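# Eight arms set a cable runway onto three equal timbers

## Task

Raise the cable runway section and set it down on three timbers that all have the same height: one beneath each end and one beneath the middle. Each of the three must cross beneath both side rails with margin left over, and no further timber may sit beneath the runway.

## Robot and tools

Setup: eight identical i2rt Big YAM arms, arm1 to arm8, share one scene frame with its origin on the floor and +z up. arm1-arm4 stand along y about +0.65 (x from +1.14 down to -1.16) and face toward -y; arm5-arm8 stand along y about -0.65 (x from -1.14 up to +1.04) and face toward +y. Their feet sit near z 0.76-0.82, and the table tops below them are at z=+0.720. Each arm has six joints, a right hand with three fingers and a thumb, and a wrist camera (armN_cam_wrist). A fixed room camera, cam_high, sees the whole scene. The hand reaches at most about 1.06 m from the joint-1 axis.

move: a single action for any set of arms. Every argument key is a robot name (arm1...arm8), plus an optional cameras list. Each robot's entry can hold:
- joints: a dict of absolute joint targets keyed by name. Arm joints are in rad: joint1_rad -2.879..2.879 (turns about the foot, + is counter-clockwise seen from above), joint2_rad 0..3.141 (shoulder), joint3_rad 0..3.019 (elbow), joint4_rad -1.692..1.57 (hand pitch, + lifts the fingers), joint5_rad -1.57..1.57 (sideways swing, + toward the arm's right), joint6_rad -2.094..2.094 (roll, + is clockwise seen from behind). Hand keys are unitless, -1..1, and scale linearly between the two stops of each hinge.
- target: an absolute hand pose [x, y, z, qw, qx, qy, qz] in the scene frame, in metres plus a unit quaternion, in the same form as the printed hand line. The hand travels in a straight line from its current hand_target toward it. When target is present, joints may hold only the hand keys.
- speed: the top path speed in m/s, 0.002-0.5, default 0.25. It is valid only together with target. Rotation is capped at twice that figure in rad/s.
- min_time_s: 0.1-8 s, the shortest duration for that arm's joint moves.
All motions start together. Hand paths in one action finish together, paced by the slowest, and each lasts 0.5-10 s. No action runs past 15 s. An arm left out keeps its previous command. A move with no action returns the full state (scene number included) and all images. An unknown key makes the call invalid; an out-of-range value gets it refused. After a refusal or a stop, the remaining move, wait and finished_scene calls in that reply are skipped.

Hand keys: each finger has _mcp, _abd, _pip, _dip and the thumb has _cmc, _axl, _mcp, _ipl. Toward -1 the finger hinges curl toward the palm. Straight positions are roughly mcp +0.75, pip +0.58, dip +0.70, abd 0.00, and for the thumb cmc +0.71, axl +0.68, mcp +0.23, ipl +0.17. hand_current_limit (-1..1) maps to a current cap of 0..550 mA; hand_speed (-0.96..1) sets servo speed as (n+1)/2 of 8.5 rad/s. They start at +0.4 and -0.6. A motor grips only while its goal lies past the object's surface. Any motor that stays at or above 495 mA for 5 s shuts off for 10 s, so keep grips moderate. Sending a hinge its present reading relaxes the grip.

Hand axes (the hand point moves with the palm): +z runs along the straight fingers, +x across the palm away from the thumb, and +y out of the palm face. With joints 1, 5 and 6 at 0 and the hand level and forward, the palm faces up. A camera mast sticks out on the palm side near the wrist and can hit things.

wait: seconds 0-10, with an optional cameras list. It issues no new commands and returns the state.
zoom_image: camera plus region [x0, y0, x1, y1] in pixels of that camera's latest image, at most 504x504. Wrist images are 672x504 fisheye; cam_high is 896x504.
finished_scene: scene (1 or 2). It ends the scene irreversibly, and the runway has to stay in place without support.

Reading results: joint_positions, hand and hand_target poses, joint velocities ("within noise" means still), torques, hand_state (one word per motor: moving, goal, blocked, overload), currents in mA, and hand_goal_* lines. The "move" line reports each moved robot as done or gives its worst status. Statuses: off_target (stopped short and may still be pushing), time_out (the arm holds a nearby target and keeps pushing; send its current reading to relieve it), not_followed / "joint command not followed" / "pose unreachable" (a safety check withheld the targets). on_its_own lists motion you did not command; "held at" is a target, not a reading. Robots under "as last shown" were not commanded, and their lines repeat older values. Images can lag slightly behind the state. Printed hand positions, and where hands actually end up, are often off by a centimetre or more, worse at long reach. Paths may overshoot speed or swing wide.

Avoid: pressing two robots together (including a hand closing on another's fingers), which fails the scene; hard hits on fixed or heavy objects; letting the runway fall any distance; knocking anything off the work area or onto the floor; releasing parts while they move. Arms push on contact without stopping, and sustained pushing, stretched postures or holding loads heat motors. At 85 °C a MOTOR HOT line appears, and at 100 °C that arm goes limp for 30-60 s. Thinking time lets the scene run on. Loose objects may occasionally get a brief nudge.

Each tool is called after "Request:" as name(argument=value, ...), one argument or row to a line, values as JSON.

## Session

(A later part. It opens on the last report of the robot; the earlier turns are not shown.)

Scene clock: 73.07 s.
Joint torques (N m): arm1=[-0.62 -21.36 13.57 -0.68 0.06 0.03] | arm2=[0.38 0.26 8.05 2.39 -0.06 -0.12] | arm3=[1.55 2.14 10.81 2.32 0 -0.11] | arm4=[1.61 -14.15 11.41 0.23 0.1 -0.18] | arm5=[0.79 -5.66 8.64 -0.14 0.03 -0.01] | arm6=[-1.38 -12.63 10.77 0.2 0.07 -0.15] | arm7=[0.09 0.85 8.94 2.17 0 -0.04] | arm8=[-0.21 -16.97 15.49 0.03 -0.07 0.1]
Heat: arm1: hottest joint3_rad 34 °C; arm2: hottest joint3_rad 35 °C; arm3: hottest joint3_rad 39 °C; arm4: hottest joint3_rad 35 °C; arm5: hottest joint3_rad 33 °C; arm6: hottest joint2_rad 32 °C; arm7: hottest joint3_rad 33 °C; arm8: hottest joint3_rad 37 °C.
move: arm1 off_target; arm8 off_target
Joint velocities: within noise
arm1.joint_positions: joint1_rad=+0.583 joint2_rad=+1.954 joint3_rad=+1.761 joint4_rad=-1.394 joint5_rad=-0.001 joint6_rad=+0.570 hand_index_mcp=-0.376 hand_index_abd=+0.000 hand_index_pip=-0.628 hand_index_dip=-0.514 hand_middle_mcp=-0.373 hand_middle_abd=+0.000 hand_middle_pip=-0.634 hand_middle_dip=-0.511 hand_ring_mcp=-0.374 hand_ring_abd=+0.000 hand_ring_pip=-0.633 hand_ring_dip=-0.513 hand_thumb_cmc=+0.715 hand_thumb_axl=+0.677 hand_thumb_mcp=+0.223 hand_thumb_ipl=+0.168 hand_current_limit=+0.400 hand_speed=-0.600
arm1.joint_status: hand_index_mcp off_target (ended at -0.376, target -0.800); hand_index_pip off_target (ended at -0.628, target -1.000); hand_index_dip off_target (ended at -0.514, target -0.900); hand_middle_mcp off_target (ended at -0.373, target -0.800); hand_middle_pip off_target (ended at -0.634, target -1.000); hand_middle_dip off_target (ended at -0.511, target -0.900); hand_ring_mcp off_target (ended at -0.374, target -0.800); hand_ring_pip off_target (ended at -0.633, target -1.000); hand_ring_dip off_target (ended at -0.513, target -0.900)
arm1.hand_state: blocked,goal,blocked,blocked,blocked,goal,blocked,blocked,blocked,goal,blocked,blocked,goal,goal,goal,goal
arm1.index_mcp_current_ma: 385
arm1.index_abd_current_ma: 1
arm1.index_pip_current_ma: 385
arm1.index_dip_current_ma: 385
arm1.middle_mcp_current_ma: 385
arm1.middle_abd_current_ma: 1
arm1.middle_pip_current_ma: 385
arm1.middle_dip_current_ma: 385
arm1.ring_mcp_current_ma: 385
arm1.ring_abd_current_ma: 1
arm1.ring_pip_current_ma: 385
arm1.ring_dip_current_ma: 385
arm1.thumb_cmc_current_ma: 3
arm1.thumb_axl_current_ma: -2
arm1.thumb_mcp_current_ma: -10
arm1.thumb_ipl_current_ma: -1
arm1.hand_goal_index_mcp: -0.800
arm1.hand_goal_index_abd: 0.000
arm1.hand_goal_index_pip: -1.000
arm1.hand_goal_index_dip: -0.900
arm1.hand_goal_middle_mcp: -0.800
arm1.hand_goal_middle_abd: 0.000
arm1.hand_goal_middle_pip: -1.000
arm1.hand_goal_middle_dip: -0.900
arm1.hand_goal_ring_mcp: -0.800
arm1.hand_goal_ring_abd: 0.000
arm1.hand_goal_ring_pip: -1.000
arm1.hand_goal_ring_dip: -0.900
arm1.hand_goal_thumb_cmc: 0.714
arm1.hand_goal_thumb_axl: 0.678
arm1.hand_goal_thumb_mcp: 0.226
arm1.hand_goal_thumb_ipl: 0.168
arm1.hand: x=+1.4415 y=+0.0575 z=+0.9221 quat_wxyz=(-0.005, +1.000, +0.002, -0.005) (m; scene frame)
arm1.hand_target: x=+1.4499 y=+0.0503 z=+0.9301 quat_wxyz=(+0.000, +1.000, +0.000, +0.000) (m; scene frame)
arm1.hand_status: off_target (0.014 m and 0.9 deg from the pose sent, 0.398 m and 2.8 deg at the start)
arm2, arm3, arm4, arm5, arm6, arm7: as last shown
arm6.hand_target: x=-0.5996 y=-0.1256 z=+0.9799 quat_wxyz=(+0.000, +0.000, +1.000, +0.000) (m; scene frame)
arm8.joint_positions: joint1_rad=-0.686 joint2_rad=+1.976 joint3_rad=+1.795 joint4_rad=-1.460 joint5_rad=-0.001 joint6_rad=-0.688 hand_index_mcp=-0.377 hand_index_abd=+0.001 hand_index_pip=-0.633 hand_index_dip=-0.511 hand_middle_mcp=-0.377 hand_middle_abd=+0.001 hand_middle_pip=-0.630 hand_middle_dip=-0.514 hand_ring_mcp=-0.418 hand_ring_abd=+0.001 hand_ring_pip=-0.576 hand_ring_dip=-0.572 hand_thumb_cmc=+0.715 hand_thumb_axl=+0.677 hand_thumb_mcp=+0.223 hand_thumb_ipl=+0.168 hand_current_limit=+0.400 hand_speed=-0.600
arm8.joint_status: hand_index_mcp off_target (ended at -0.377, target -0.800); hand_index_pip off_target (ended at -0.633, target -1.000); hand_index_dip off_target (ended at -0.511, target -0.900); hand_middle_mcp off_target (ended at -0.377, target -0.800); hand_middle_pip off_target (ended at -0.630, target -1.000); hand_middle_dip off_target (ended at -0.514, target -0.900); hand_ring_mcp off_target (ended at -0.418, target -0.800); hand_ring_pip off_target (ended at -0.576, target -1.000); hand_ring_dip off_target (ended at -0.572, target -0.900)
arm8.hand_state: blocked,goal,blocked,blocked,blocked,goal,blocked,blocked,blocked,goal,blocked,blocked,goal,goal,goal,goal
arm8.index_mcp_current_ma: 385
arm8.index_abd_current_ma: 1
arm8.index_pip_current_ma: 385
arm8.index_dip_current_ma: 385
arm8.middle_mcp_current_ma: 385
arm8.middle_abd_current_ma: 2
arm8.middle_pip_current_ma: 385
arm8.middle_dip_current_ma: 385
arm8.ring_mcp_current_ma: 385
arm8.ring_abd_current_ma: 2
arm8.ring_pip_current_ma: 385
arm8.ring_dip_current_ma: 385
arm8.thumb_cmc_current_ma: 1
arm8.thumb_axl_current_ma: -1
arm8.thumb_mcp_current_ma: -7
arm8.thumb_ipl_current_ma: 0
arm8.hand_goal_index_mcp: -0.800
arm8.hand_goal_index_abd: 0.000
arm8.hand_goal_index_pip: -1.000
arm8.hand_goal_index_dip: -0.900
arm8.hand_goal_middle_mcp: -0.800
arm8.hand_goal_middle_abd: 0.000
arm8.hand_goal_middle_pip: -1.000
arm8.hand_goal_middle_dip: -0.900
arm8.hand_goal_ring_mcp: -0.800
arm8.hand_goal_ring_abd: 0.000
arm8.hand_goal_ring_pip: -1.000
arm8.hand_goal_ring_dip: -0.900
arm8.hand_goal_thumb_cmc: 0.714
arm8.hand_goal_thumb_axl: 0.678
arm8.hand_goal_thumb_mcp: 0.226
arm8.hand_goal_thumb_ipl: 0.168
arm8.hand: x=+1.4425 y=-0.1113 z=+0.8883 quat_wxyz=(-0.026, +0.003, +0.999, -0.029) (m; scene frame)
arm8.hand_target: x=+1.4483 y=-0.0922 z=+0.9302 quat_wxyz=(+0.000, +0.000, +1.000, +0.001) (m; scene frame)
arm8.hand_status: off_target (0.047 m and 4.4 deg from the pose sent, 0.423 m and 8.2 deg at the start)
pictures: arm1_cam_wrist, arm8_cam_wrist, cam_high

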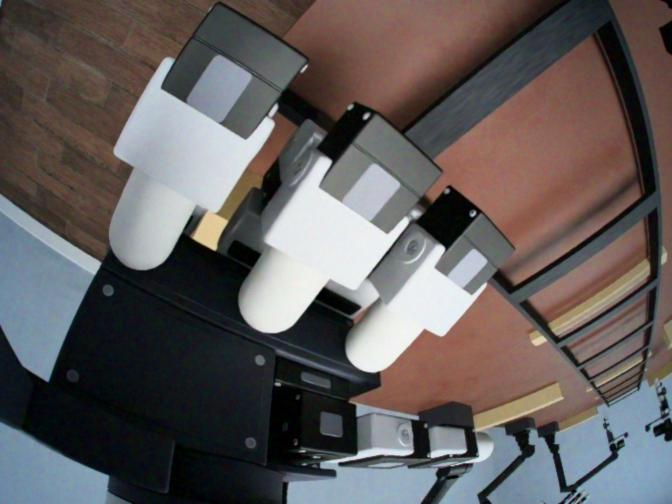

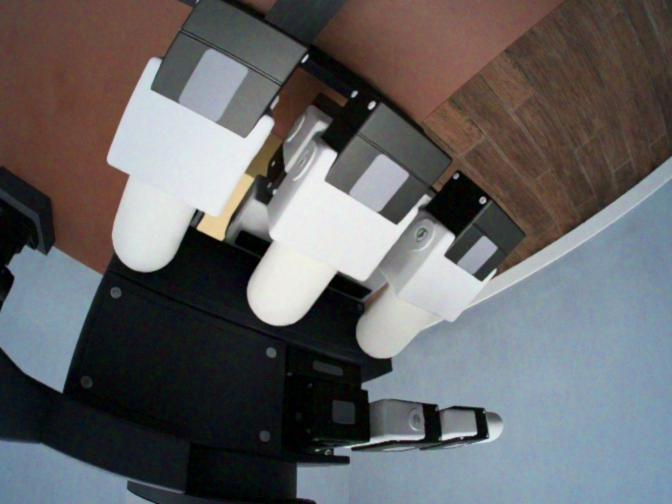

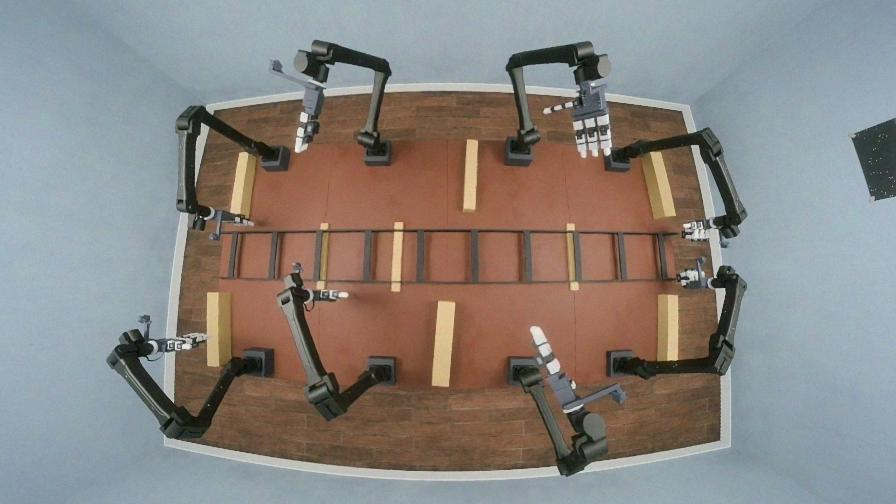

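Request:
move(
  arm1={"target": [1.46, 0.068, 0.815, 0, 1, 0, 0], "speed": 0.15, "joints": {"hand_index_mcp": -0.42, "hand_index_pip": -0.68, "hand_index_dip": -0.55, "hand_middle_mcp": -0.42, "hand_middle_pip": -0.68, "hand_middle_dip": -0.55, "hand_ring_mcp": -0.42, "hand_ring_pip": -0.68, "hand_ring_dip": -0.55}},
  arm8={"target": [1.46, -0.103, 0.85, 0, 0, 1, 0], "speed": 0.15, "joints": {"hand_index_mcp": -0.42, "hand_index_pip": -0.68, "hand_index_dip": -0.55, "hand_middle_mcp": -0.42, "hand_middle_pip": -0.68, "hand_middle_dip": -0.55, "hand_ring_mcp": -0.45, "hand_ring_pip": -0.62, "hand_ring_dip": -0.6}},
  arm4={"target": [-1.25, 0.20, 0.90, 0, 1, 0, 0], "joints": {"hand_index_pip": -0.73, "hand_middle_pip": -0.73, "hand_ring_pip": -0.73}},
  arm6={"target": [-0.60, -0.26, 0.92, 0, 0, 1, 0], "joints": {"hand_index_pip": -0.73, "hand_middle_pip": -0.73, "hand_ring_pip": -0.73}},
  cameras=["arm1_cam_wrist", "arm4_cam_wrist", "cam_high"],
)

Scene clock: 77.23 s.
Joint torques (N m): arm1=[-0.5 -21.07 8.83 0.28 0.06 0.02] | arm2=[0.38 0.26 8.06 2.4 -0.05 -0.12] | arm3=[1.2 1.26 10.37 2.4 0.03 -0.1] | arm4=[0.67 -12.51 7.75 0.91 0.09 -0.18] | arm5=[0.73 -5.6 8.55 -0.1 0.03 -0.01] | arm6=[-0.44 -11.11 6.78 0.8 0.17 0.05] | arm7=[0.09 0.85 8.94 2.17 0 -0.04] | arm8=[-2.43 -16.5 9.11 0.98 -0.07 -0.08]
Heat: arm1: hottest joint3_rad 34 °C; arm2: hottest joint3_rad 35 °C; arm3: hottest joint3_rad 39 °C; arm4: hottest joint3_rad 35 °C; arm5: hottest joint3_rad 33 °C; arm6: hottest joint2_rad 32 °C; arm7: hottest joint3_rad 33 °C; arm8: hottest joint3_rad 38 °C.
move: arm1 off_target; arm4 off_target; arm6 done; arm8 off_target
Joint velocities: within noise
arm1.joint_positions: joint1_rad=+0.612 joint2_rad=+2.019 joint3_rad=+1.601 joint4_rad=-1.147 joint5_rad=-0.001 joint6_rad=+0.602 hand_index_mcp=-0.376 hand_index_abd=+0.000 hand_index_pip=-0.621 hand_index_dip=-0.514 hand_middle_mcp=-0.372 hand_middle_abd=+0.000 hand_middle_pip=-0.625 hand_middle_dip=-0.511 hand_ring_mcp=-0.373 hand_ring_abd=+0.000 hand_ring_pip=-0.624 hand_ring_dip=-0.513 hand_thumb_cmc=+0.715 hand_thumb_axl=+0.677 hand_thumb_mcp=+0.223 hand_thumb_ipl=+0.168 hand_current_limit=+0.400 hand_speed=-0.600
arm1.joint_status: hand_index_mcp off_target (ended at -0.376, target -0.420); hand_index_pip off_target (ended at -0.621, target -0.680); hand_index_dip off_target (ended at -0.514, target -0.550); hand_middle_mcp off_target (ended at -0.372, target -0.420); hand_middle_pip off_target (ended at -0.625, target -0.680); hand_middle_dip off_target (ended at -0.511, target -0.550); hand_ring_mcp off_target (ended at -0.373, target -0.420); hand_ring_pip off_target (ended at -0.624, target -0.680); hand_ring_dip off_target (ended at -0.513, target -0.550)
arm1.hand_state: blocked,goal,blocked,blocked,blocked,goal,blocked,blocked,blocked,goal,blocked,blocked,goal,goal,goal,goal
arm1.index_mcp_current_ma: 184
arm1.index_abd_current_ma: 1
arm1.index_pip_current_ma: 237
arm1.index_dip_current_ma: 135
arm1.middle_mcp_current_ma: 203
arm1.middle_abd_current_ma: 1
arm1.middle_pip_current_ma: 217
arm1.middle_dip_current_ma: 148
arm1.ring_mcp_current_ma: 198
arm1.ring_abd_current_ma: 1
arm1.ring_pip_current_ma: 221
arm1.ring_dip_current_ma: 143
arm1.thumb_cmc_current_ma: 3
arm1.thumb_axl_current_ma: -2
arm1.thumb_mcp_current_ma: -10
arm1.thumb_ipl_current_ma: -1
arm1.hand_goal_index_mcp: -0.420
arm1.hand_goal_index_abd: 0.000
arm1.hand_goal_index_pip: -0.680
arm1.hand_goal_index_dip: -0.550
arm1.hand_goal_middle_mcp: -0.420
arm1.hand_goal_middle_abd: 0.000
arm1.hand_goal_middle_pip: -0.680
arm1.hand_goal_middle_dip: -0.550
arm1.hand_goal_ring_mcp: -0.420
arm1.hand_goal_ring_abd: 0.000
arm1.hand_goal_ring_pip: -0.680
arm1.hand_goal_ring_dip: -0.550
arm1.hand_goal_thumb_cmc: 0.714
arm1.hand_goal_thumb_axl: 0.678
arm1.hand_goal_thumb_mcp: 0.226
arm1.hand_goal_thumb_ipl: 0.168
arm1.hand: x=+1.4559 y=+0.0665 z=+0.8277 quat_wxyz=(+0.004, +1.000, +0.001, +0.001) (m; scene frame)
arm1.hand_target: x=+1.4598 y=+0.0683 z=+0.8150 quat_wxyz=(+0.000, +1.000, +0.000, +0.000) (m; scene frame)
arm1.hand_status: off_target (0.013 m and 0.5 deg from the pose sent, 0.109 m and 0.9 deg at the start)
arm2, arm3, arm5, arm7: as last shown
arm4.joint_positions: joint1_rad=-0.144 joint2_rad=+1.450 joint3_rad=+0.966 joint4_rad=-1.119 joint5_rad=+0.013 joint6_rad=-0.166 hand_index_mcp=+0.754 hand_index_abd=+0.000 hand_index_pip=-0.721 hand_index_dip=+0.696 hand_middle_mcp=+0.754 hand_middle_abd=+0.000 hand_middle_pip=-0.723 hand_middle_dip=+0.696 hand_ring_mcp=+0.754 hand_ring_abd=+0.000 hand_ring_pip=-0.722 hand_ring_dip=+0.696 hand_thumb_cmc=+0.715 hand_thumb_axl=+0.677 hand_thumb_mcp=+0.223 hand_thumb_ipl=+0.168 hand_current_limit=+0.400 hand_speed=-0.600
arm4.joint_status: all done
arm4.hand_state: goal,goal,goal,goal,goal,goal,goal,goal,goal,goal,goal,goal,goal,goal,goal,goal
arm4.index_mcp_current_ma: 0
arm4.index_abd_current_ma: 1
arm4.index_pip_current_ma: 31
arm4.index_dip_current_ma: 0
arm4.middle_mcp_current_ma: 0
arm4.middle_abd_current_ma: 1
arm4.middle_pip_current_ma: 24
arm4.middle_dip_current_ma: 0
arm4.ring_mcp_current_ma: 0
arm4.ring_abd_current_ma: 1
arm4.ring_pip_current_ma: 31
arm4.ring_dip_current_ma: 0
arm4.thumb_cmc_current_ma: 4
arm4.thumb_axl_current_ma: -3
arm4.thumb_mcp_current_ma: -12
arm4.thumb_ipl_current_ma: -1
arm4.hand_goal_index_mcp: 0.754
arm4.hand_goal_index_abd: 0.000
arm4.hand_goal_index_pip: -0.730
arm4.hand_goal_index_dip: 0.696
arm4.hand_goal_middle_mcp: 0.754
arm4.hand_goal_middle_abd: 0.000
arm4.hand_goal_middle_pip: -0.730
arm4.hand_goal_middle_dip: 0.696
arm4.hand_goal_ring_mcp: 0.754
arm4.hand_goal_ring_abd: 0.000
arm4.hand_goal_ring_pip: -0.730
arm4.hand_goal_ring_dip: 0.696
arm4.hand_goal_thumb_cmc: 0.714
arm4.hand_goal_thumb_axl: 0.678
arm4.hand_goal_thumb_mcp: 0.226
arm4.hand_goal_thumb_ipl: 0.168
arm4.hand: x=-1.2455 y=+0.2060 z=+0.8889 quat_wxyz=(-0.017, +1.000, +0.000, +0.002) (m; scene frame)
arm4.hand_target: x=-1.2500 y=+0.2003 z=+0.9000 quat_wxyz=(+0.000, +1.000, +0.000, +0.000) (m; scene frame)
arm4.hand_status: off_target (0.013 m and 2.0 deg from the pose sent, 0.102 m and 2.0 deg at the start)
arm6.joint_positions: joint1_rad=+0.663 joint2_rad=+1.427 joint3_rad=+1.101 joint4_rad=-1.259 joint5_rad=-0.002 joint6_rad=+0.664 hand_index_mcp=+0.754 hand_index_abd=+0.001 hand_index_pip=-0.722 hand_index_dip=+0.696 hand_middle_mcp=+0.754 hand_middle_abd=+0.001 hand_middle_pip=-0.723 hand_middle_dip=+0.696 hand_ring_mcp=+0.754 hand_ring_abd=+0.001 hand_ring_pip=-0.721 hand_ring_dip=+0.696 hand_thumb_cmc=+0.715 hand_thumb_axl=+0.677 hand_thumb_mcp=+0.224 hand_thumb_ipl=+0.168 hand_current_limit=+0.400 hand_speed=-0.600
arm6.joint_status: all done
arm6.hand_state: goal,goal,goal,goal,goal,goal,goal,goal,goal,goal,goal,goal,goal,goal,goal,goal
arm6.index_mcp_current_ma: 0
arm6.index_abd_current_ma: 1
arm6.index_pip_current_ma: 17
arm6.index_dip_current_ma: 0
arm6.middle_mcp_current_ma: -1
arm6.middle_abd_current_ma: 1
arm6.middle_pip_current_ma: 14
arm6.middle_dip_current_ma: 0
arm6.ring_mcp_current_ma: 0
arm6.ring_abd_current_ma: 0
arm6.ring_pip_current_ma: 19
arm6.ring_dip_current_ma: 0
arm6.thumb_cmc_current_ma: 1
arm6.thumb_axl_current_ma: -1
arm6.thumb_mcp_current_ma: -5
arm6.thumb_ipl_current_ma: 0
arm6.hand_goal_index_mcp: 0.754
arm6.hand_goal_index_abd: 0.000
arm6.hand_goal_index_pip: -0.730
arm6.hand_goal_index_dip: 0.696
arm6.hand_goal_middle_mcp: 0.754
arm6.hand_goal_middle_abd: 0.000
arm6.hand_goal_middle_pip: -0.730
arm6.hand_goal_middle_dip: 0.696
arm6.hand_goal_ring_mcp: 0.754
arm6.hand_goal_ring_abd: 0.000
arm6.hand_goal_ring_pip: -0.730
arm6.hand_goal_ring_dip: 0.696
arm6.hand_goal_thumb_cmc: 0.714
arm6.hand_goal_thumb_axl: 0.678
arm6.hand_goal_thumb_mcp: 0.226
arm6.hand_goal_thumb_ipl: 0.168
arm6.hand: x=-0.5970 y=-0.2576 z=+0.9174 quat_wxyz=(+0.005, -0.001, +1.000, -0.006) (m; scene frame)
arm6.hand_target: x=-0.6000 y=-0.2600 z=+0.9199 quat_wxyz=(+0.000, +0.000, +1.000, +0.000) (m; scene frame)
arm6.hand_status: done (0.005 m and 0.9 deg from the pose sent, 0.132 m and 1.2 deg at the start)
arm8.joint_positions: joint1_rad=-0.688 joint2_rad=+2.008 joint3_rad=+1.720 joint4_rad=-1.291 joint5_rad=-0.001 joint6_rad=-0.695 hand_index_mcp=-0.377 hand_index_abd=+0.001 hand_index_pip=-0.623 hand_index_dip=-0.511 hand_middle_mcp=-0.377 hand_middle_abd=+0.001 hand_middle_pip=-0.621 hand_middle_dip=-0.514 hand_ring_mcp=-0.423 hand_ring_abd=+0.001 hand_ring_pip=-0.555 hand_ring_dip=-0.581 hand_thumb_cmc=+0.715 hand_thumb_axl=+0.677 hand_thumb_mcp=+0.223 hand_thumb_ipl=+0.168 hand_current_limit=+0.400 hand_speed=-0.600
arm8.joint_status: hand_index_mcp off_target (ended at -0.377, target -0.420); hand_index_pip off_target (ended at -0.623, target -0.680); hand_index_dip off_target (ended at -0.511, target -0.550); hand_middle_mcp off_target (ended at -0.377, target -0.420); hand_middle_pip off_target (ended at -0.621, target -0.680); hand_middle_dip off_target (ended at -0.514, target -0.550); hand_ring_mcp off_target (ended at -0.423, target -0.450); hand_ring_pip off_target (ended at -0.555, target -0.620); the others done
arm8.hand_state: blocked,goal,blocked,blocked,blocked,goal,blocked,blocked,blocked,goal,blocked,goal,goal,goal,goal,goal
arm8.index_mcp_current_ma: 150
arm8.index_abd_current_ma: 1
arm8.index_pip_current_ma: 193
arm8.index_dip_current_ma: 125
arm8.middle_mcp_current_ma: 148
arm8.middle_abd_current_ma: 2
arm8.middle_pip_current_ma: 203
arm8.middle_dip_current_ma: 112
arm8.ring_mcp_current_ma: 83
arm8.ring_abd_current_ma: 2
arm8.ring_pip_current_ma: 227
arm8.ring_dip_current_ma: 53
arm8.thumb_cmc_current_ma: 1
arm8.thumb_axl_current_ma: -1
arm8.thumb_mcp_current_ma: -7
arm8.thumb_ipl_current_ma: 0
arm8.hand_goal_index_mcp: -0.420
arm8.hand_goal_index_abd: 0.000
arm8.hand_goal_index_pip: -0.680
arm8.hand_goal_index_dip: -0.550
arm8.hand_goal_middle_mcp: -0.420
arm8.hand_goal_middle_abd: 0.000
arm8.hand_goal_middle_pip: -0.680
arm8.hand_goal_middle_dip: -0.550
arm8.hand_goal_ring_mcp: -0.450
arm8.hand_goal_ring_abd: 0.000
arm8.hand_goal_ring_pip: -0.620
arm8.hand_goal_ring_dip: -0.600
arm8.hand_goal_thumb_cmc: 0.714
arm8.hand_goal_thumb_axl: 0.678
arm8.hand_goal_thumb_mcp: 0.226
arm8.hand_goal_thumb_ipl: 0.168
arm8.hand: x=+1.4528 y=-0.0994 z=+0.8458 quat_wxyz=(-0.006, +0.000, +1.000, -0.005) (m; scene frame)
arm8.hand_target: x=+1.4601 y=-0.1031 z=+0.8499 quat_wxyz=(+0.000, +0.000, +1.000, +0.000) (m; scene frame)
arm8.hand_status: done (0.009 m and 0.9 deg from the pose sent, 0.043 m and 4.4 deg at the start)
pictures: arm1_cam_wrist, arm4_cam_wrist, cam_high

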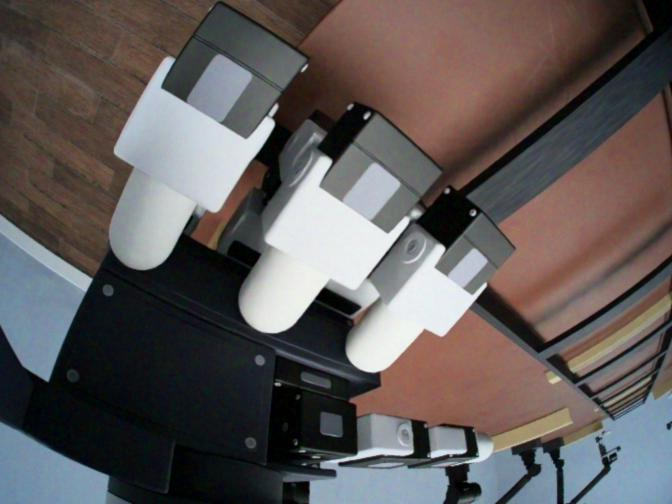

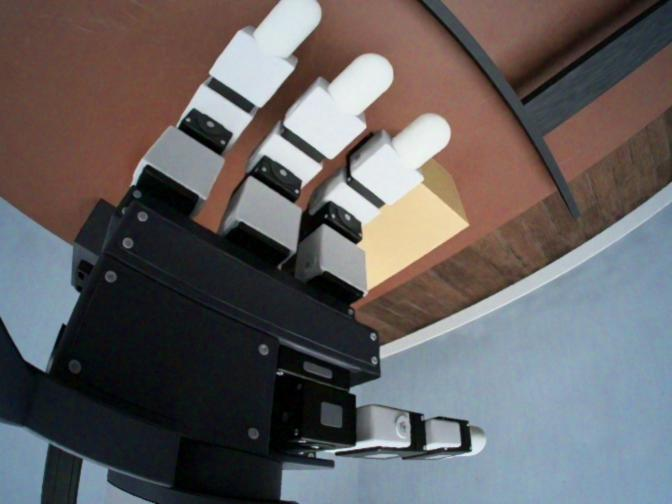

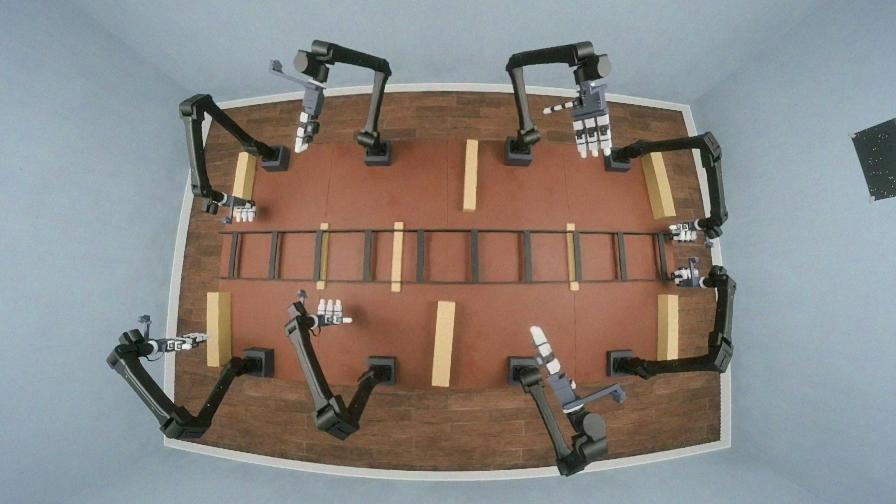

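Request:
move(
  arm1={"target": [1.46, 0.072, 0.76, 0, 1, 0, 0], "speed": 0.1},
  arm8={"target": [1.46, -0.128, 0.77, 0, 0, 1, 0], "speed": 0.1},
  cameras=["arm1_cam_wrist", "arm8_cam_wrist", "arm4_cam_wrist", "cam_high"],
)

Scene clock: 79.63 s.
Joint torques (N m): arm1=[-0.5 -20.01 7.61 0.01 -0.11 0.01] | arm2=[0.44 0.26 8.06 2.4 -0.06 -0.12] | arm3=[0.56 3.08 10.5 2.44 -0.03 -0.05] | arm4=[0.67 -12.51 7.73 0.91 0.1 -0.18] | arm5=[0.62 -5.6 8.53 -0.17 0.04 -0.02] | arm6=[-0.09 -11.16 6.8 0.8 0.17 0.08] | arm7=[0.09 0.85 8.94 2.15 0 -0.04] | arm8=[-2.67 -13.51 6.37 1.28 0.22 -0.04]
Heat: arm1: hottest joint3_rad 34 °C; arm2: hottest joint3_rad 35 °C; arm3: hottest joint3_rad 39 °C; arm4: hottest joint3_rad 35 °C; arm5: hottest joint3_rad 33 °C; arm6: hottest joint2_rad 32 °C; arm7: hottest joint3_rad 33 °C; arm8: hottest joint3_rad 38 °C.
move: arm1 off_target; arm8 off_target
Joint velocities: within noise
arm1.joint_positions: joint1_rad=+0.616 joint2_rad=+2.063 joint3_rad=+1.551 joint4_rad=-1.018 joint5_rad=+0.004 joint6_rad=+0.607 hand_index_mcp=-0.379 hand_index_abd=+0.000 hand_index_pip=-0.621 hand_index_dip=-0.515 hand_middle_mcp=-0.373 hand_middle_abd=+0.000 hand_middle_pip=-0.625 hand_middle_dip=-0.512 hand_ring_mcp=-0.373 hand_ring_abd=+0.000 hand_ring_pip=-0.624 hand_ring_dip=-0.513 hand_thumb_cmc=+0.715 hand_thumb_axl=+0.677 hand_thumb_mcp=+0.222 hand_thumb_ipl=+0.168 hand_current_limit=+0.400 hand_speed=-0.600
arm1.joint_status: not commanded
arm1.hand_state: blocked,goal,blocked,blocked,blocked,goal,blocked,blocked,blocked,goal,blocked,blocked,goal,goal,goal,goal
arm1.index_mcp_current_ma: 168
arm1.index_abd_current_ma: 1
arm1.index_pip_current_ma: 237
arm1.index_dip_current_ma: 132
arm1.middle_mcp_current_ma: 197
arm1.middle_abd_current_ma: 1
arm1.middle_pip_current_ma: 217
arm1.middle_dip_current_ma: 147
arm1.ring_mcp_current_ma: 198
arm1.ring_abd_current_ma: 1
arm1.ring_pip_current_ma: 221
arm1.ring_dip_current_ma: 143
arm1.thumb_cmc_current_ma: 2
arm1.thumb_axl_current_ma: -2
arm1.thumb_mcp_current_ma: -15
arm1.thumb_ipl_current_ma: -1
arm1.hand_goal_index_mcp: -0.420
arm1.hand_goal_index_abd: 0.000
arm1.hand_goal_index_pip: -0.680
arm1.hand_goal_index_dip: -0.550
arm1.hand_goal_middle_mcp: -0.420
arm1.hand_goal_middle_abd: 0.000
arm1.hand_goal_middle_pip: -0.680
arm1.hand_goal_middle_dip: -0.550
arm1.hand_goal_ring_mcp: -0.420
arm1.hand_goal_ring_abd: 0.000
arm1.hand_goal_ring_pip: -0.680
arm1.hand_goal_ring_dip: -0.550
arm1.hand_goal_thumb_cmc: 0.714
arm1.hand_goal_thumb_axl: 0.678
arm1.hand_goal_thumb_mcp: 0.226
arm1.hand_goal_thumb_ipl: 0.168
arm1.hand: x=+1.4602 y=+0.0624 z=+0.7878 quat_wxyz=(+0.019, +1.000, +0.000, +0.009) (m; scene frame)
arm1.hand_target: x=+1.4595 y=+0.0726 z=+0.7609 quat_wxyz=(+0.000, +1.000, +0.000, +0.000) (m; scene frame)
arm1.hand_status: off_target (0.029 m and 2.5 deg from the pose sent, 0.068 m and 0.5 deg at the start)
arm2, arm3, arm4, arm5, arm6, arm7: as last shown
arm4.hand: x=-1.2454 y=+0.2060 z=+0.8889 quat_wxyz=(-0.017, +1.000, +0.000, +0.002) (m; scene frame)
arm6.joint_positions: joint1_rad=+0.663 joint2_rad=+1.427 joint3_rad=+1.101 joint4_rad=-1.259 joint5_rad=-0.002 joint6_rad=+0.665 hand_index_mcp=+0.754 hand_index_abd=+0.001 hand_index_pip=-0.722 hand_index_dip=+0.696 hand_middle_mcp=+0.754 hand_middle_abd=+0.001 hand_middle_pip=-0.723 hand_middle_dip=+0.696 hand_ring_mcp=+0.754 hand_ring_abd=+0.001 hand_ring_pip=-0.721 hand_ring_dip=+0.696 hand_thumb_cmc=+0.715 hand_thumb_axl=+0.677 hand_thumb_mcp=+0.224 hand_thumb_ipl=+0.168 hand_current_limit=+0.400 hand_speed=-0.600
arm8.joint_positions: joint1_rad=-0.711 joint2_rad=+2.002 joint3_rad=+1.577 joint4_rad=-1.090 joint5_rad=-0.009 joint6_rad=-0.727 hand_index_mcp=-0.380 hand_index_abd=+0.001 hand_index_pip=-0.623 hand_index_dip=-0.512 hand_middle_mcp=-0.382 hand_middle_abd=+0.001 hand_middle_pip=-0.620 hand_middle_dip=-0.516 hand_ring_mcp=-0.425 hand_ring_abd=+0.001 hand_ring_pip=-0.555 hand_ring_dip=-0.581 hand_thumb_cmc=+0.715 hand_thumb_axl=+0.677 hand_thumb_mcp=+0.223 hand_thumb_ipl=+0.168 hand_current_limit=+0.400 hand_speed=-0.600
arm8.joint_status: not commanded
arm8.hand_state: blocked,goal,blocked,blocked,blocked,goal,blocked,blocked,blocked,goal,blocked,goal,goal,goal,goal,goal
arm8.index_mcp_current_ma: 137
arm8.index_abd_current_ma: 1
arm8.index_pip_current_ma: 193
arm8.index_dip_current_ma: 118
arm8.middle_mcp_current_ma: 129
arm8.middle_abd_current_ma: 2
arm8.middle_pip_current_ma: 206
arm8.middle_dip_current_ma: 105
arm8.ring_mcp_current_ma: 77
arm8.ring_abd_current_ma: 2
arm8.ring_pip_current_ma: 227
arm8.ring_dip_current_ma: 53
arm8.thumb_cmc_current_ma: 1
arm8.thumb_axl_current_ma: -1
arm8.thumb_mcp_current_ma: -9
arm8.thumb_ipl_current_ma: 0
arm8.hand_goal_index_mcp: -0.420
arm8.hand_goal_index_abd: 0.000
arm8.hand_goal_index_pip: -0.680
arm8.hand_goal_index_dip: -0.550
arm8.hand_goal_middle_mcp: -0.420
arm8.hand_goal_middle_abd: 0.000
arm8.hand_goal_middle_pip: -0.680
arm8.hand_goal_middle_dip: -0.550
arm8.hand_goal_ring_mcp: -0.450
arm8.hand_goal_ring_abd: 0.000
arm8.hand_goal_ring_pip: -0.620
arm8.hand_goal_ring_dip: -0.600
arm8.hand_goal_thumb_cmc: 0.714
arm8.hand_goal_thumb_axl: 0.678
arm8.hand_goal_thumb_mcp: 0.226
arm8.hand_goal_thumb_ipl: 0.168
arm8.hand: x=+1.4588 y=-0.1112 z=+0.8042 quat_wxyz=(+0.013, -0.004, +1.000, +0.022) (m; scene frame)
arm8.hand_target: x=+1.4590 y=-0.1284 z=+0.7711 quat_wxyz=(+0.000, +0.000, +1.000, +0.000) (m; scene frame)
arm8.hand_status: off_target (0.038 m and 2.9 deg from the pose sent, 0.081 m and 0.9 deg at the start)
pictures: arm1_cam_wrist, arm4_cam_wrist, arm8_cam_wrist, cam_high

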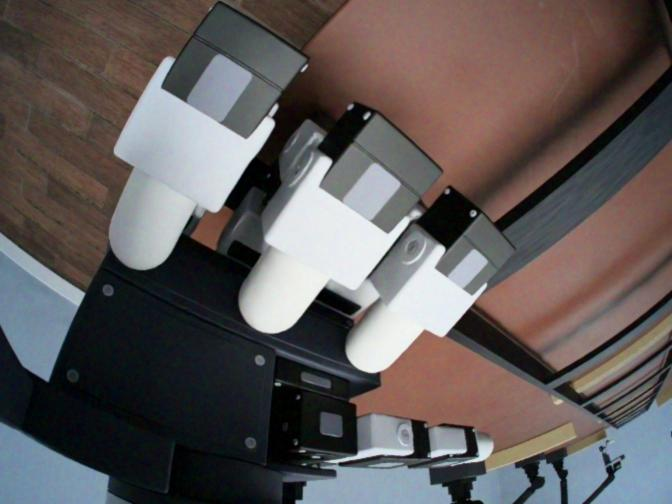

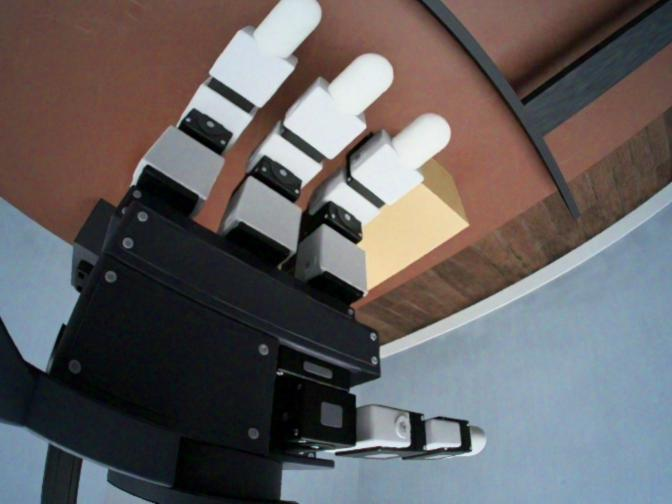

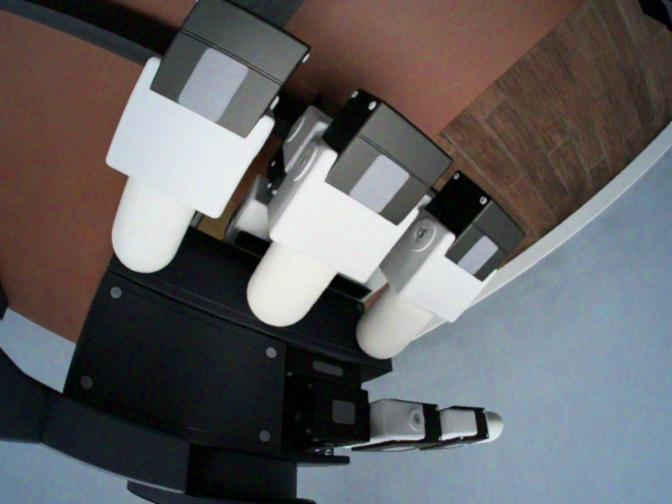

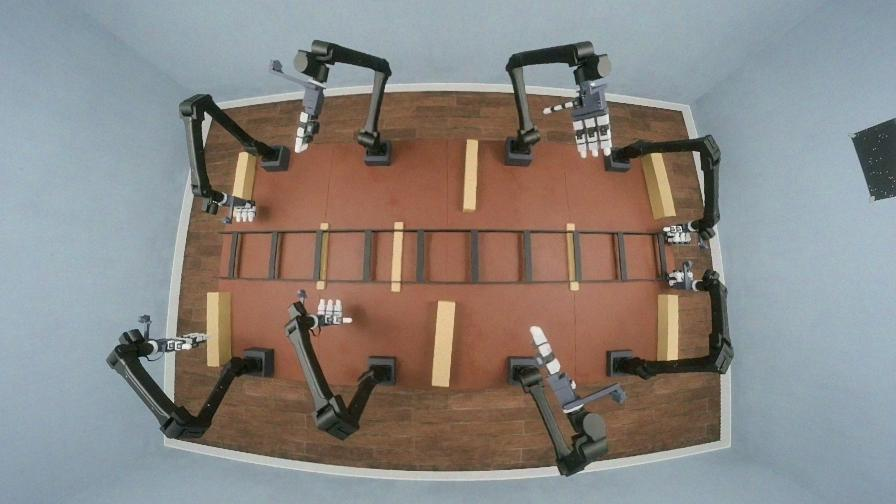

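Request:
move(
  arm1={"target": [1.46, 0.085, 0.71, 0, 1, 0, 0], "speed": 0.1},
  arm8={"target": [1.46, -0.14, 0.72, 0, 0, 1, 0], "speed": 0.1},
  cameras=["arm4_cam_wrist"],
)

Scene clock: 81.33 s.
Joint torques (N m): arm1=[0.09 -14.1 4.79 1.06 -0.74 -0.02] | arm2=[0.32 0.26 8.05 2.41 -0.06 -0.12] | arm3=[0.56 2.08 10.63 2.07 -0.03 -0.05] | arm4=[0.67 -12.51 7.75 0.91 0.1 -0.18] | arm5=[0.97 -5.48 8.61 -0.16 0.03 -0.03] | arm6=[-0.03 -11.11 6.78 0.8 0.17 0.08] | arm7=[0.09 0.85 8.94 2.17 0 -0.04] | arm8=[-3.14 -8.88 4.62 1.99 1.04 0.02]
Heat: arm1: hottest joint3_rad 34 °C; arm2: hottest joint3_rad 35 °C; arm3: hottest joint3_rad 40 °C; arm4: hottest joint3_rad 35 °C; arm5: hottest joint3_rad 33 °C; arm6: hottest joint2_rad 32 °C; arm7: hottest joint3_rad 33 °C; arm8: hottest joint3_rad 38 °C.
move: arm1 off_target; arm8 off_target
Joint velocities: within noise
arm1.joint_positions: joint1_rad=+0.620 joint2_rad=+2.036 joint3_rad=+1.497 joint4_rad=-0.929 joint5_rad=+0.021 joint6_rad=+0.623 hand_index_mcp=-0.379 hand_index_abd=+0.000 hand_index_pip=-0.621 hand_index_dip=-0.515 hand_middle_mcp=-0.373 hand_middle_abd=+0.000 hand_middle_pip=-0.625 hand_middle_dip=-0.512 hand_ring_mcp=-0.373 hand_ring_abd=+0.000 hand_ring_pip=-0.624 hand_ring_dip=-0.513 hand_thumb_cmc=+0.715 hand_thumb_axl=+0.677 hand_thumb_mcp=+0.222 hand_thumb_ipl=+0.168 hand_current_limit=+0.400 hand_speed=-0.600
arm1.joint_status: not commanded
arm1.hand_state: blocked,goal,blocked,blocked,blocked,goal,blocked,blocked,blocked,goal,blocked,blocked,goal,goal,goal,goal
arm1.index_mcp_current_ma: 168
arm1.index_abd_current_ma: 1
arm1.index_pip_current_ma: 237
arm1.index_dip_current_ma: 132
arm1.middle_mcp_current_ma: 197
arm1.middle_abd_current_ma: 1
arm1.middle_pip_current_ma: 217
arm1.middle_dip_current_ma: 147
arm1.ring_mcp_current_ma: 198
arm1.ring_abd_current_ma: 1
arm1.ring_pip_current_ma: 221
arm1.ring_dip_current_ma: 143
arm1.thumb_cmc_current_ma: 2
arm1.thumb_axl_current_ma: -2
arm1.thumb_mcp_current_ma: -15
arm1.thumb_ipl_current_ma: -1
arm1.hand_goal_index_mcp: -0.420
arm1.hand_goal_index_abd: 0.000
arm1.hand_goal_index_pip: -0.680
arm1.hand_goal_index_dip: -0.550
arm1.hand_goal_middle_mcp: -0.420
arm1.hand_goal_middle_abd: 0.000
arm1.hand_goal_middle_pip: -0.680
arm1.hand_goal_middle_dip: -0.550
arm1.hand_goal_ring_mcp: -0.420
arm1.hand_goal_ring_abd: 0.000
arm1.hand_goal_ring_pip: -0.680
arm1.hand_goal_ring_dip: -0.550
arm1.hand_goal_thumb_cmc: 0.714
arm1.hand_goal_thumb_axl: 0.678
arm1.hand_goal_thumb_mcp: 0.226
arm1.hand_goal_thumb_ipl: 0.168
arm1.hand: x=+1.4601 y=+0.0614 z=+0.7907 quat_wxyz=(+0.049, +0.999, -0.006, +0.020) (m; scene frame)
arm1.hand_target: x=+1.4556 y=+0.0904 z=+0.7161 quat_wxyz=(+0.000, +1.000, -0.001, -0.001) (m; scene frame)
arm1.hand_status: off_target (0.084 m and 6.2 deg from the pose sent, 0.081 m and 2.4 deg at the start)
arm2, arm3, arm4, arm5, arm6, arm7: as last shown
arm8.joint_positions: joint1_rad=-0.720 joint2_rad=+1.970 joint3_rad=+1.508 joint4_rad=-0.989 joint5_rad=-0.031 joint6_rad=-0.746 hand_index_mcp=-0.380 hand_index_abd=+0.001 hand_index_pip=-0.623 hand_index_dip=-0.512 hand_middle_mcp=-0.382 hand_middle_abd=+0.001 hand_middle_pip=-0.620 hand_middle_dip=-0.516 hand_ring_mcp=-0.435 hand_ring_abd=+0.001 hand_ring_pip=-0.550 hand_ring_dip=-0.588 hand_thumb_cmc=+0.715 hand_thumb_axl=+0.677 hand_thumb_mcp=+0.223 hand_thumb_ipl=+0.168 hand_current_limit=+0.400 hand_speed=-0.600
arm8.joint_status: not commanded
arm8.hand_state: blocked,goal,blocked,blocked,blocked,goal,blocked,blocked,goal,goal,blocked,goal,goal,goal,goal,goal
arm8.index_mcp_current_ma: 137
arm8.index_abd_current_ma: 1
arm8.index_pip_current_ma: 193
arm8.index_dip_current_ma: 118
arm8.middle_mcp_current_ma: 129
arm8.middle_abd_current_ma: 2
arm8.middle_pip_current_ma: 207
arm8.middle_dip_current_ma: 104
arm8.ring_mcp_current_ma: 41
arm8.ring_abd_current_ma: 2
arm8.ring_pip_current_ma: 249
arm8.ring_dip_current_ma: 29
arm8.thumb_cmc_current_ma: 1
arm8.thumb_axl_current_ma: -1
arm8.thumb_mcp_current_ma: -9
arm8.thumb_ipl_current_ma: 0
arm8.hand_goal_index_mcp: -0.420
arm8.hand_goal_index_abd: 0.000
arm8.hand_goal_index_pip: -0.680
arm8.hand_goal_index_dip: -0.550
arm8.hand_goal_middle_mcp: -0.420
arm8.hand_goal_middle_abd: 0.000
arm8.hand_goal_middle_pip: -0.680
arm8.hand_goal_middle_dip: -0.550
arm8.hand_goal_ring_mcp: -0.450
arm8.hand_goal_ring_abd: 0.000
arm8.hand_goal_ring_pip: -0.620
arm8.hand_goal_ring_dip: -0.600
arm8.hand_goal_thumb_cmc: 0.714
arm8.hand_goal_thumb_axl: 0.678
arm8.hand_goal_thumb_mcp: 0.226
arm8.hand_goal_thumb_ipl: 0.168
arm8.hand: x=+1.4580 y=-0.1126 z=+0.8051 quat_wxyz=(+0.026, -0.010, +0.998, +0.052) (m; scene frame)
arm8.hand_target: x=+1.4541 y=-0.1446 z=+0.7262 quat_wxyz=(-0.001, -0.001, +1.000, +0.000) (m; scene frame)
arm8.hand_status: off_target (0.089 m and 6.8 deg from the pose sent, 0.089 m and 2.9 deg at the start)
pictures: arm4_cam_wrist

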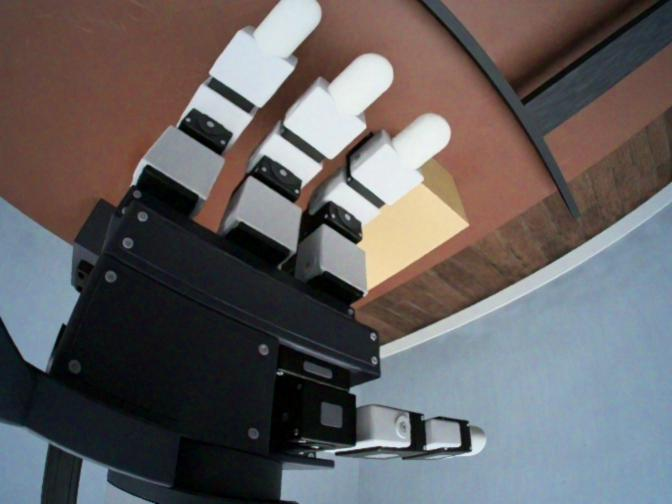

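Request:
move(
  arm1={"joints": {"joint2_rad": 2.30}, "min_time_s": 2},
  arm8={"joints": {"joint2_rad": 2.22}, "min_time_s": 2},
  cameras=["arm4_cam_wrist", "cam_high"],
)

Scene clock: 87.37 s.
Joint torques (N m): arm1=[-0.15 -1.14 2.4 1.1 -1.53 -0.07] | arm2=[0.44 0.32 8.06 2.4 -0.06 -0.12] | arm3=[1.08 1.73 10.59 2.33 -0.02 -0.04] | arm4=[0.67 -12.45 7.75 0.92 0.1 -0.18] | arm5=[0.91 -5.48 8.65 -0.16 0.04 -0.01] | arm6=[-0.15 -11.16 6.78 0.79 0.17 0.08] | arm7=[0.03 0.85 8.95 2.17 0 -0.04] | arm8=[-2.55 -0.38 2.54 2 1.82 0.07]
Heat: arm1: hottest joint3_rad 34 °C; arm2: hottest joint3_rad 35 °C; arm3: hottest joint3_rad 40 °C; arm4: hottest joint3_rad 35 °C; arm5: hottest joint3_rad 33 °C; arm6: hottest joint2_rad 33 °C; arm7: hottest joint3_rad 33 °C; arm8: hottest joint3_rad 37 °C.
move: arm1 time_out; arm8 time_out
Joint velocities: within noise
arm1.joint_positions: joint1_rad=+0.624 joint2_rad=+2.061 joint3_rad=+1.523 joint4_rad=-0.929 joint5_rad=+0.041 joint6_rad=+0.628 hand_index_mcp=-0.377 hand_index_abd=+0.000 hand_index_pip=-0.621 hand_index_dip=-0.516 hand_middle_mcp=-0.373 hand_middle_abd=+0.000 hand_middle_pip=-0.625 hand_middle_dip=-0.512 hand_ring_mcp=-0.373 hand_ring_abd=+0.000 hand_ring_pip=-0.624 hand_ring_dip=-0.513 hand_thumb_cmc=+0.715 hand_thumb_axl=+0.677 hand_thumb_mcp=+0.222 hand_thumb_ipl=+0.168 hand_current_limit=+0.400 hand_speed=-0.600
arm1.joint_status: joint2_rad time_out (moved +0.025 of +0.264)
arm1.hand_state: blocked,goal,blocked,blocked,blocked,goal,blocked,blocked,blocked,goal,blocked,blocked,goal,goal,goal,goal
arm1.index_mcp_current_ma: 177
arm1.index_abd_current_ma: 1
arm1.index_pip_current_ma: 237
arm1.index_dip_current_ma: 130
arm1.middle_mcp_current_ma: 197
arm1.middle_abd_current_ma: 1
arm1.middle_pip_current_ma: 217
arm1.middle_dip_current_ma: 147
arm1.ring_mcp_current_ma: 198
arm1.ring_abd_current_ma: 1
arm1.ring_pip_current_ma: 221
arm1.ring_dip_current_ma: 143
arm1.thumb_cmc_current_ma: 2
arm1.thumb_axl_current_ma: -2
arm1.thumb_mcp_current_ma: -15
arm1.thumb_ipl_current_ma: -1
arm1.hand_goal_index_mcp: -0.420
arm1.hand_goal_index_abd: 0.000
arm1.hand_goal_index_pip: -0.680
arm1.hand_goal_index_dip: -0.550
arm1.hand_goal_middle_mcp: -0.420
arm1.hand_goal_middle_abd: 0.000
arm1.hand_goal_middle_pip: -0.680
arm1.hand_goal_middle_dip: -0.550
arm1.hand_goal_ring_mcp: -0.420
arm1.hand_goal_ring_abd: 0.000
arm1.hand_goal_ring_pip: -0.680
arm1.hand_goal_ring_dip: -0.550
arm1.hand_goal_thumb_cmc: 0.714
arm1.hand_goal_thumb_axl: 0.678
arm1.hand_goal_thumb_mcp: 0.226
arm1.hand_goal_thumb_ipl: 0.168
arm1.on_its_own: joint2_rad reads +2.061 and still pushes toward +2.300 since a time_out; joint5_rad reads +0.041 and still pushes toward -0.002 since a time_out
arm1.hand: x=+1.4636 y=+0.0541 z=+0.7870 quat_wxyz=(+0.056, +0.998, -0.007, +0.013) (m; scene frame)
arm1.hand_target: x=+1.4303 y=+0.1247 z=+0.6159 quat_wxyz=(-0.068, +0.996, -0.001, -0.050) (m; scene frame)
arm1.hand_status: not commanded
arm2.joint_positions: joint1_rad=+0.431 joint2_rad=+0.643 joint3_rad=+1.391 joint4_rad=-1.326 joint5_rad=-0.070 joint6_rad=+1.127 hand_index_mcp=+0.754 hand_index_abd=+0.000 hand_index_pip=+0.577 hand_index_dip=+0.696 hand_middle_mcp=+0.754 hand_middle_abd=+0.000 hand_middle_pip=+0.577 hand_middle_dip=+0.696 hand_ring_mcp=+0.754 hand_ring_abd=+0.000 hand_ring_pip=+0.577 hand_ring_dip=+0.696 hand_thumb_cmc=+0.714 hand_thumb_axl=+0.677 hand_thumb_mcp=+0.226 hand_thumb_ipl=+0.168 hand_current_limit=+0.400 hand_speed=-0.600
arm2.joint_status: not commanded
arm2.hand_state: goal,goal,goal,goal,goal,goal,goal,goal,goal,goal,goal,goal,goal,goal,goal,goal
arm2.index_mcp_current_ma: 0
arm2.index_abd_current_ma: 0
arm2.index_pip_current_ma: 1
arm2.index_dip_current_ma: 0
arm2.middle_mcp_current_ma: 0
arm2.middle_abd_current_ma: 0
arm2.middle_pip_current_ma: 1
arm2.middle_dip_current_ma: 0
arm2.ring_mcp_current_ma: 0
arm2.ring_abd_current_ma: 0
arm2.ring_pip_current_ma: 1
arm2.ring_dip_current_ma: 0
arm2.thumb_cmc_current_ma: 0
arm2.thumb_axl_current_ma: -1
arm2.thumb_mcp_current_ma: 0
arm2.thumb_ipl_current_ma: 0
arm2.hand_goal_index_mcp: 0.754
arm2.hand_goal_index_abd: 0.000
arm2.hand_goal_index_pip: 0.576
arm2.hand_goal_index_dip: 0.696
arm2.hand_goal_middle_mcp: 0.754
arm2.hand_goal_middle_abd: 0.000
arm2.hand_goal_middle_pip: 0.576
arm2.hand_goal_middle_dip: 0.696
arm2.hand_goal_ring_mcp: 0.754
arm2.hand_goal_ring_abd: 0.000
arm2.hand_goal_ring_pip: 0.576
arm2.hand_goal_ring_dip: 0.696
arm2.hand_goal_thumb_cmc: 0.714
arm2.hand_goal_thumb_axl: 0.678
arm2.hand_goal_thumb_mcp: 0.226
arm2.hand_goal_thumb_ipl: 0.168
arm2.hand: x=+0.4696 y=+0.3737 z=+1.3616 quat_wxyz=(+0.322, +0.826, -0.300, +0.353) (m; scene frame)
arm2.hand_target: x=+0.4687 y=+0.3758 z=+1.3722 quat_wxyz=(+0.329, +0.821, -0.298, +0.360) (m; scene frame)
arm2.hand_status: not commanded
arm3.joint_positions: joint1_rad=-0.328 joint2_rad=+0.627 joint3_rad=+1.432 joint4_rad=-1.325 joint5_rad=+0.071 joint6_rad=+1.066 hand_index_mcp=+0.755 hand_index_abd=+0.000 hand_index_pip=+0.577 hand_index_dip=+0.696 hand_middle_mcp=+0.755 hand_middle_abd=+0.000 hand_middle_pip=+0.577 hand_middle_dip=+0.696 hand_ring_mcp=+0.755 hand_ring_abd=+0.000 hand_ring_pip=+0.577 hand_ring_dip=+0.696 hand_thumb_cmc=+0.715 hand_thumb_axl=+0.677 hand_thumb_mcp=+0.226 hand_thumb_ipl=+0.168 hand_current_limit=+0.400 hand_speed=-0.600
arm3.joint_status: not commanded
arm3.hand_state: goal,goal,goal,goal,goal,goal,goal,goal,goal,goal,goal,goal,goal,goal,goal,goal
arm3.index_mcp_current_ma: 1
arm3.index_abd_current_ma: 0
arm3.index_pip_current_ma: 0
arm3.index_dip_current_ma: 0
arm3.middle_mcp_current_ma: 1
arm3.middle_abd_current_ma: 0
arm3.middle_pip_current_ma: 0
arm3.middle_dip_current_ma: 0
arm3.ring_mcp_current_ma: 1
arm3.ring_abd_current_ma: 0
arm3.ring_pip_current_ma: 0
arm3.ring_dip_current_ma: 0
arm3.thumb_cmc_current_ma: 1
arm3.thumb_axl_current_ma: 0
arm3.thumb_mcp_current_ma: 0
arm3.thumb_ipl_current_ma: 0
arm3.hand_goal_index_mcp: 0.754
arm3.hand_goal_index_abd: 0.000
arm3.hand_goal_index_pip: 0.576
arm3.hand_goal_index_dip: 0.696
arm3.hand_goal_middle_mcp: 0.754
arm3.hand_goal_middle_abd: 0.000
arm3.hand_goal_middle_pip: 0.576
arm3.hand_goal_middle_dip: 0.696
arm3.hand_goal_ring_mcp: 0.754
arm3.hand_goal_ring_abd: 0.000
arm3.hand_goal_ring_pip: 0.576
arm3.hand_goal_ring_dip: 0.696
arm3.hand_goal_thumb_cmc: 0.714
arm3.hand_goal_thumb_axl: 0.678
arm3.hand_goal_thumb_mcp: 0.226
arm3.hand_goal_thumb_ipl: 0.168
arm3.hand: x=-0.5962 y=+0.4581 z=+1.3731 quat_wxyz=(+0.487, +0.643, -0.575, +0.140) (m; scene frame)
arm3.hand_target: x=-0.5949 y=+0.4612 z=+1.3861 quat_wxyz=(+0.499, +0.637, -0.570, +0.145) (m; scene frame)
arm3.hand_status: not commanded
arm4, arm5, arm6: as last shown
arm7.joint_positions: joint1_rad=+0.367 joint2_rad=+0.617 joint3_rad=+1.384 joint4_rad=-1.165 joint5_rad=-0.073 joint6_rad=+1.168 hand_index_mcp=+0.754 hand_index_abd=+0.001 hand_index_pip=+0.577 hand_index_dip=+0.696 hand_middle_mcp=+0.754 hand_middle_abd=+0.001 hand_middle_pip=+0.577 hand_middle_dip=+0.696 hand_ring_mcp=+0.754 hand_ring_abd=+0.001 hand_ring_pip=+0.577 hand_ring_dip=+0.696 hand_thumb_cmc=+0.714 hand_thumb_axl=+0.677 hand_thumb_mcp=+0.226 hand_thumb_ipl=+0.168 hand_current_limit=+0.400 hand_speed=-0.600
arm7.joint_status: not commanded
arm7.hand_state: goal,goal,goal,goal,goal,goal,goal,goal,goal,goal,goal,goal,goal,goal,goal,goal
arm7.index_mcp_current_ma: 0
arm7.index_abd_current_ma: 1
arm7.index_pip_current_ma: 1
arm7.index_dip_current_ma: 0
arm7.middle_mcp_current_ma: 0
arm7.middle_abd_current_ma: 1
arm7.middle_pip_current_ma: 1
arm7.middle_dip_current_ma: 0
arm7.ring_mcp_current_ma: 0
arm7.ring_abd_current_ma: 1
arm7.ring_pip_current_ma: 1
arm7.ring_dip_current_ma: 0
arm7.thumb_cmc_current_ma: 0
arm7.thumb_axl_current_ma: -1
arm7.thumb_mcp_current_ma: 0
arm7.thumb_ipl_current_ma: -1
arm7.hand_goal_index_mcp: 0.754
arm7.hand_goal_index_abd: 0.000
arm7.hand_goal_index_pip: 0.576
arm7.hand_goal_index_dip: 0.696
arm7.hand_goal_middle_mcp: 0.754
arm7.hand_goal_middle_abd: 0.000
arm7.hand_goal_middle_pip: 0.576
arm7.hand_goal_middle_dip: 0.696
arm7.hand_goal_ring_mcp: 0.754
arm7.hand_goal_ring_abd: 0.000
arm7.hand_goal_ring_pip: 0.576
arm7.hand_goal_ring_dip: 0.696
arm7.hand_goal_thumb_cmc: 0.714
arm7.hand_goal_thumb_axl: 0.678
arm7.hand_goal_thumb_mcp: 0.226
arm7.hand_goal_thumb_ipl: 0.168
arm7.hand: x=+0.3998 y=-0.3676 z=+1.3608 quat_wxyz=(-0.391, +0.324, +0.771, +0.385) (m; scene frame)
arm7.hand_target: x=+0.4008 y=-0.3710 z=+1.3746 quat_wxyz=(-0.400, +0.320, +0.763, +0.394) (m; scene frame)
arm7.hand_status: not commanded
arm8.joint_positions: joint1_rad=-0.726 joint2_rad=+2.002 joint3_rad=+1.532 joint4_rad=-0.989 joint5_rad=-0.051 joint6_rad=-0.752 hand_index_mcp=-0.380 hand_index_abd=+0.001 hand_index_pip=-0.623 hand_index_dip=-0.512 hand_middle_mcp=-0.382 hand_middle_abd=+0.001 hand_middle_pip=-0.619 hand_middle_dip=-0.517 hand_ring_mcp=-0.443 hand_ring_abd=+0.001 hand_ring_pip=-0.541 hand_ring_dip=-0.597 hand_thumb_cmc=+0.715 hand_thumb_axl=+0.677 hand_thumb_mcp=+0.223 hand_thumb_ipl=+0.168 hand_current_limit=+0.400 hand_speed=-0.600
arm8.joint_status: joint2_rad time_out (moved +0.032 of +0.250)
arm8.hand_state: blocked,goal,blocked,blocked,blocked,goal,blocked,blocked,goal,goal,blocked,goal,goal,goal,goal,goal
arm8.index_mcp_current_ma: 137
arm8.index_abd_current_ma: 1
arm8.index_pip_current_ma: 193
arm8.index_dip_current_ma: 118
arm8.middle_mcp_current_ma: 127
arm8.middle_abd_current_ma: 2
arm8.middle_pip_current_ma: 210
arm8.middle_dip_current_ma: 102
arm8.ring_mcp_current_ma: 17
arm8.ring_abd_current_ma: 2
arm8.ring_pip_current_ma: 286
arm8.ring_dip_current_ma: 4
arm8.thumb_cmc_current_ma: 1
arm8.thumb_axl_current_ma: -1
arm8.thumb_mcp_current_ma: -9
arm8.thumb_ipl_current_ma: 0
arm8.hand_goal_index_mcp: -0.420
arm8.hand_goal_index_abd: 0.000
arm8.hand_goal_index_pip: -0.680
arm8.hand_goal_index_dip: -0.550
arm8.hand_goal_middle_mcp: -0.420
arm8.hand_goal_middle_abd: 0.000
arm8.hand_goal_middle_pip: -0.680
arm8.hand_goal_middle_dip: -0.550
arm8.hand_goal_ring_mcp: -0.450
arm8.hand_goal_ring_abd: 0.000
arm8.hand_goal_ring_pip: -0.620
arm8.hand_goal_ring_dip: -0.600
arm8.hand_goal_thumb_cmc: 0.714
arm8.hand_goal_thumb_axl: 0.678
arm8.hand_goal_thumb_mcp: 0.226
arm8.hand_goal_thumb_ipl: 0.168
arm8.on_its_own: joint2_rad reads +2.002 and still pushes toward +2.220 since a time_out; joint5_rad reads -0.051 and still pushes toward -0.001 since a time_out
arm8.hand: x=+1.4632 y=-0.1076 z=+0.7962 quat_wxyz=(+0.016, -0.011, +0.998, +0.056) (m; scene frame)
arm8.hand_target: x=+1.4308 y=-0.1698 z=+0.6288 quat_wxyz=(-0.055, -0.001, +0.997, -0.058) (m; scene frame)
arm8.hand_status: not commanded
pictures: arm4_cam_wrist, cam_high

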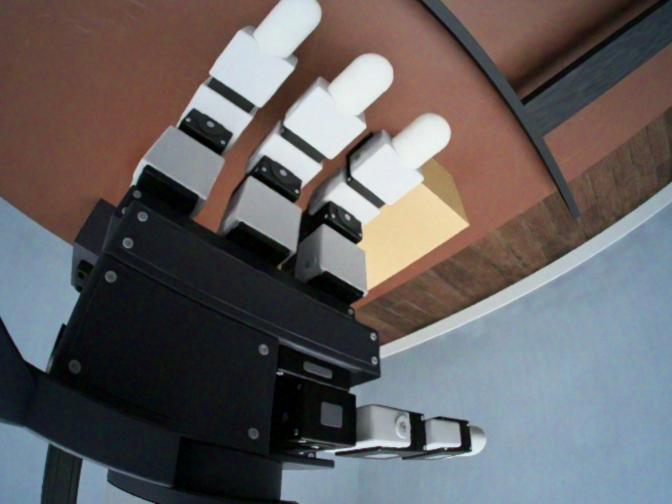

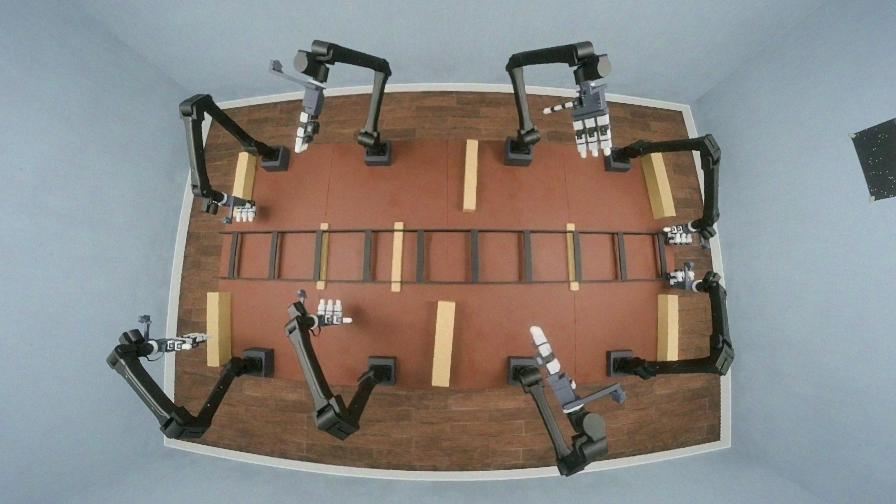

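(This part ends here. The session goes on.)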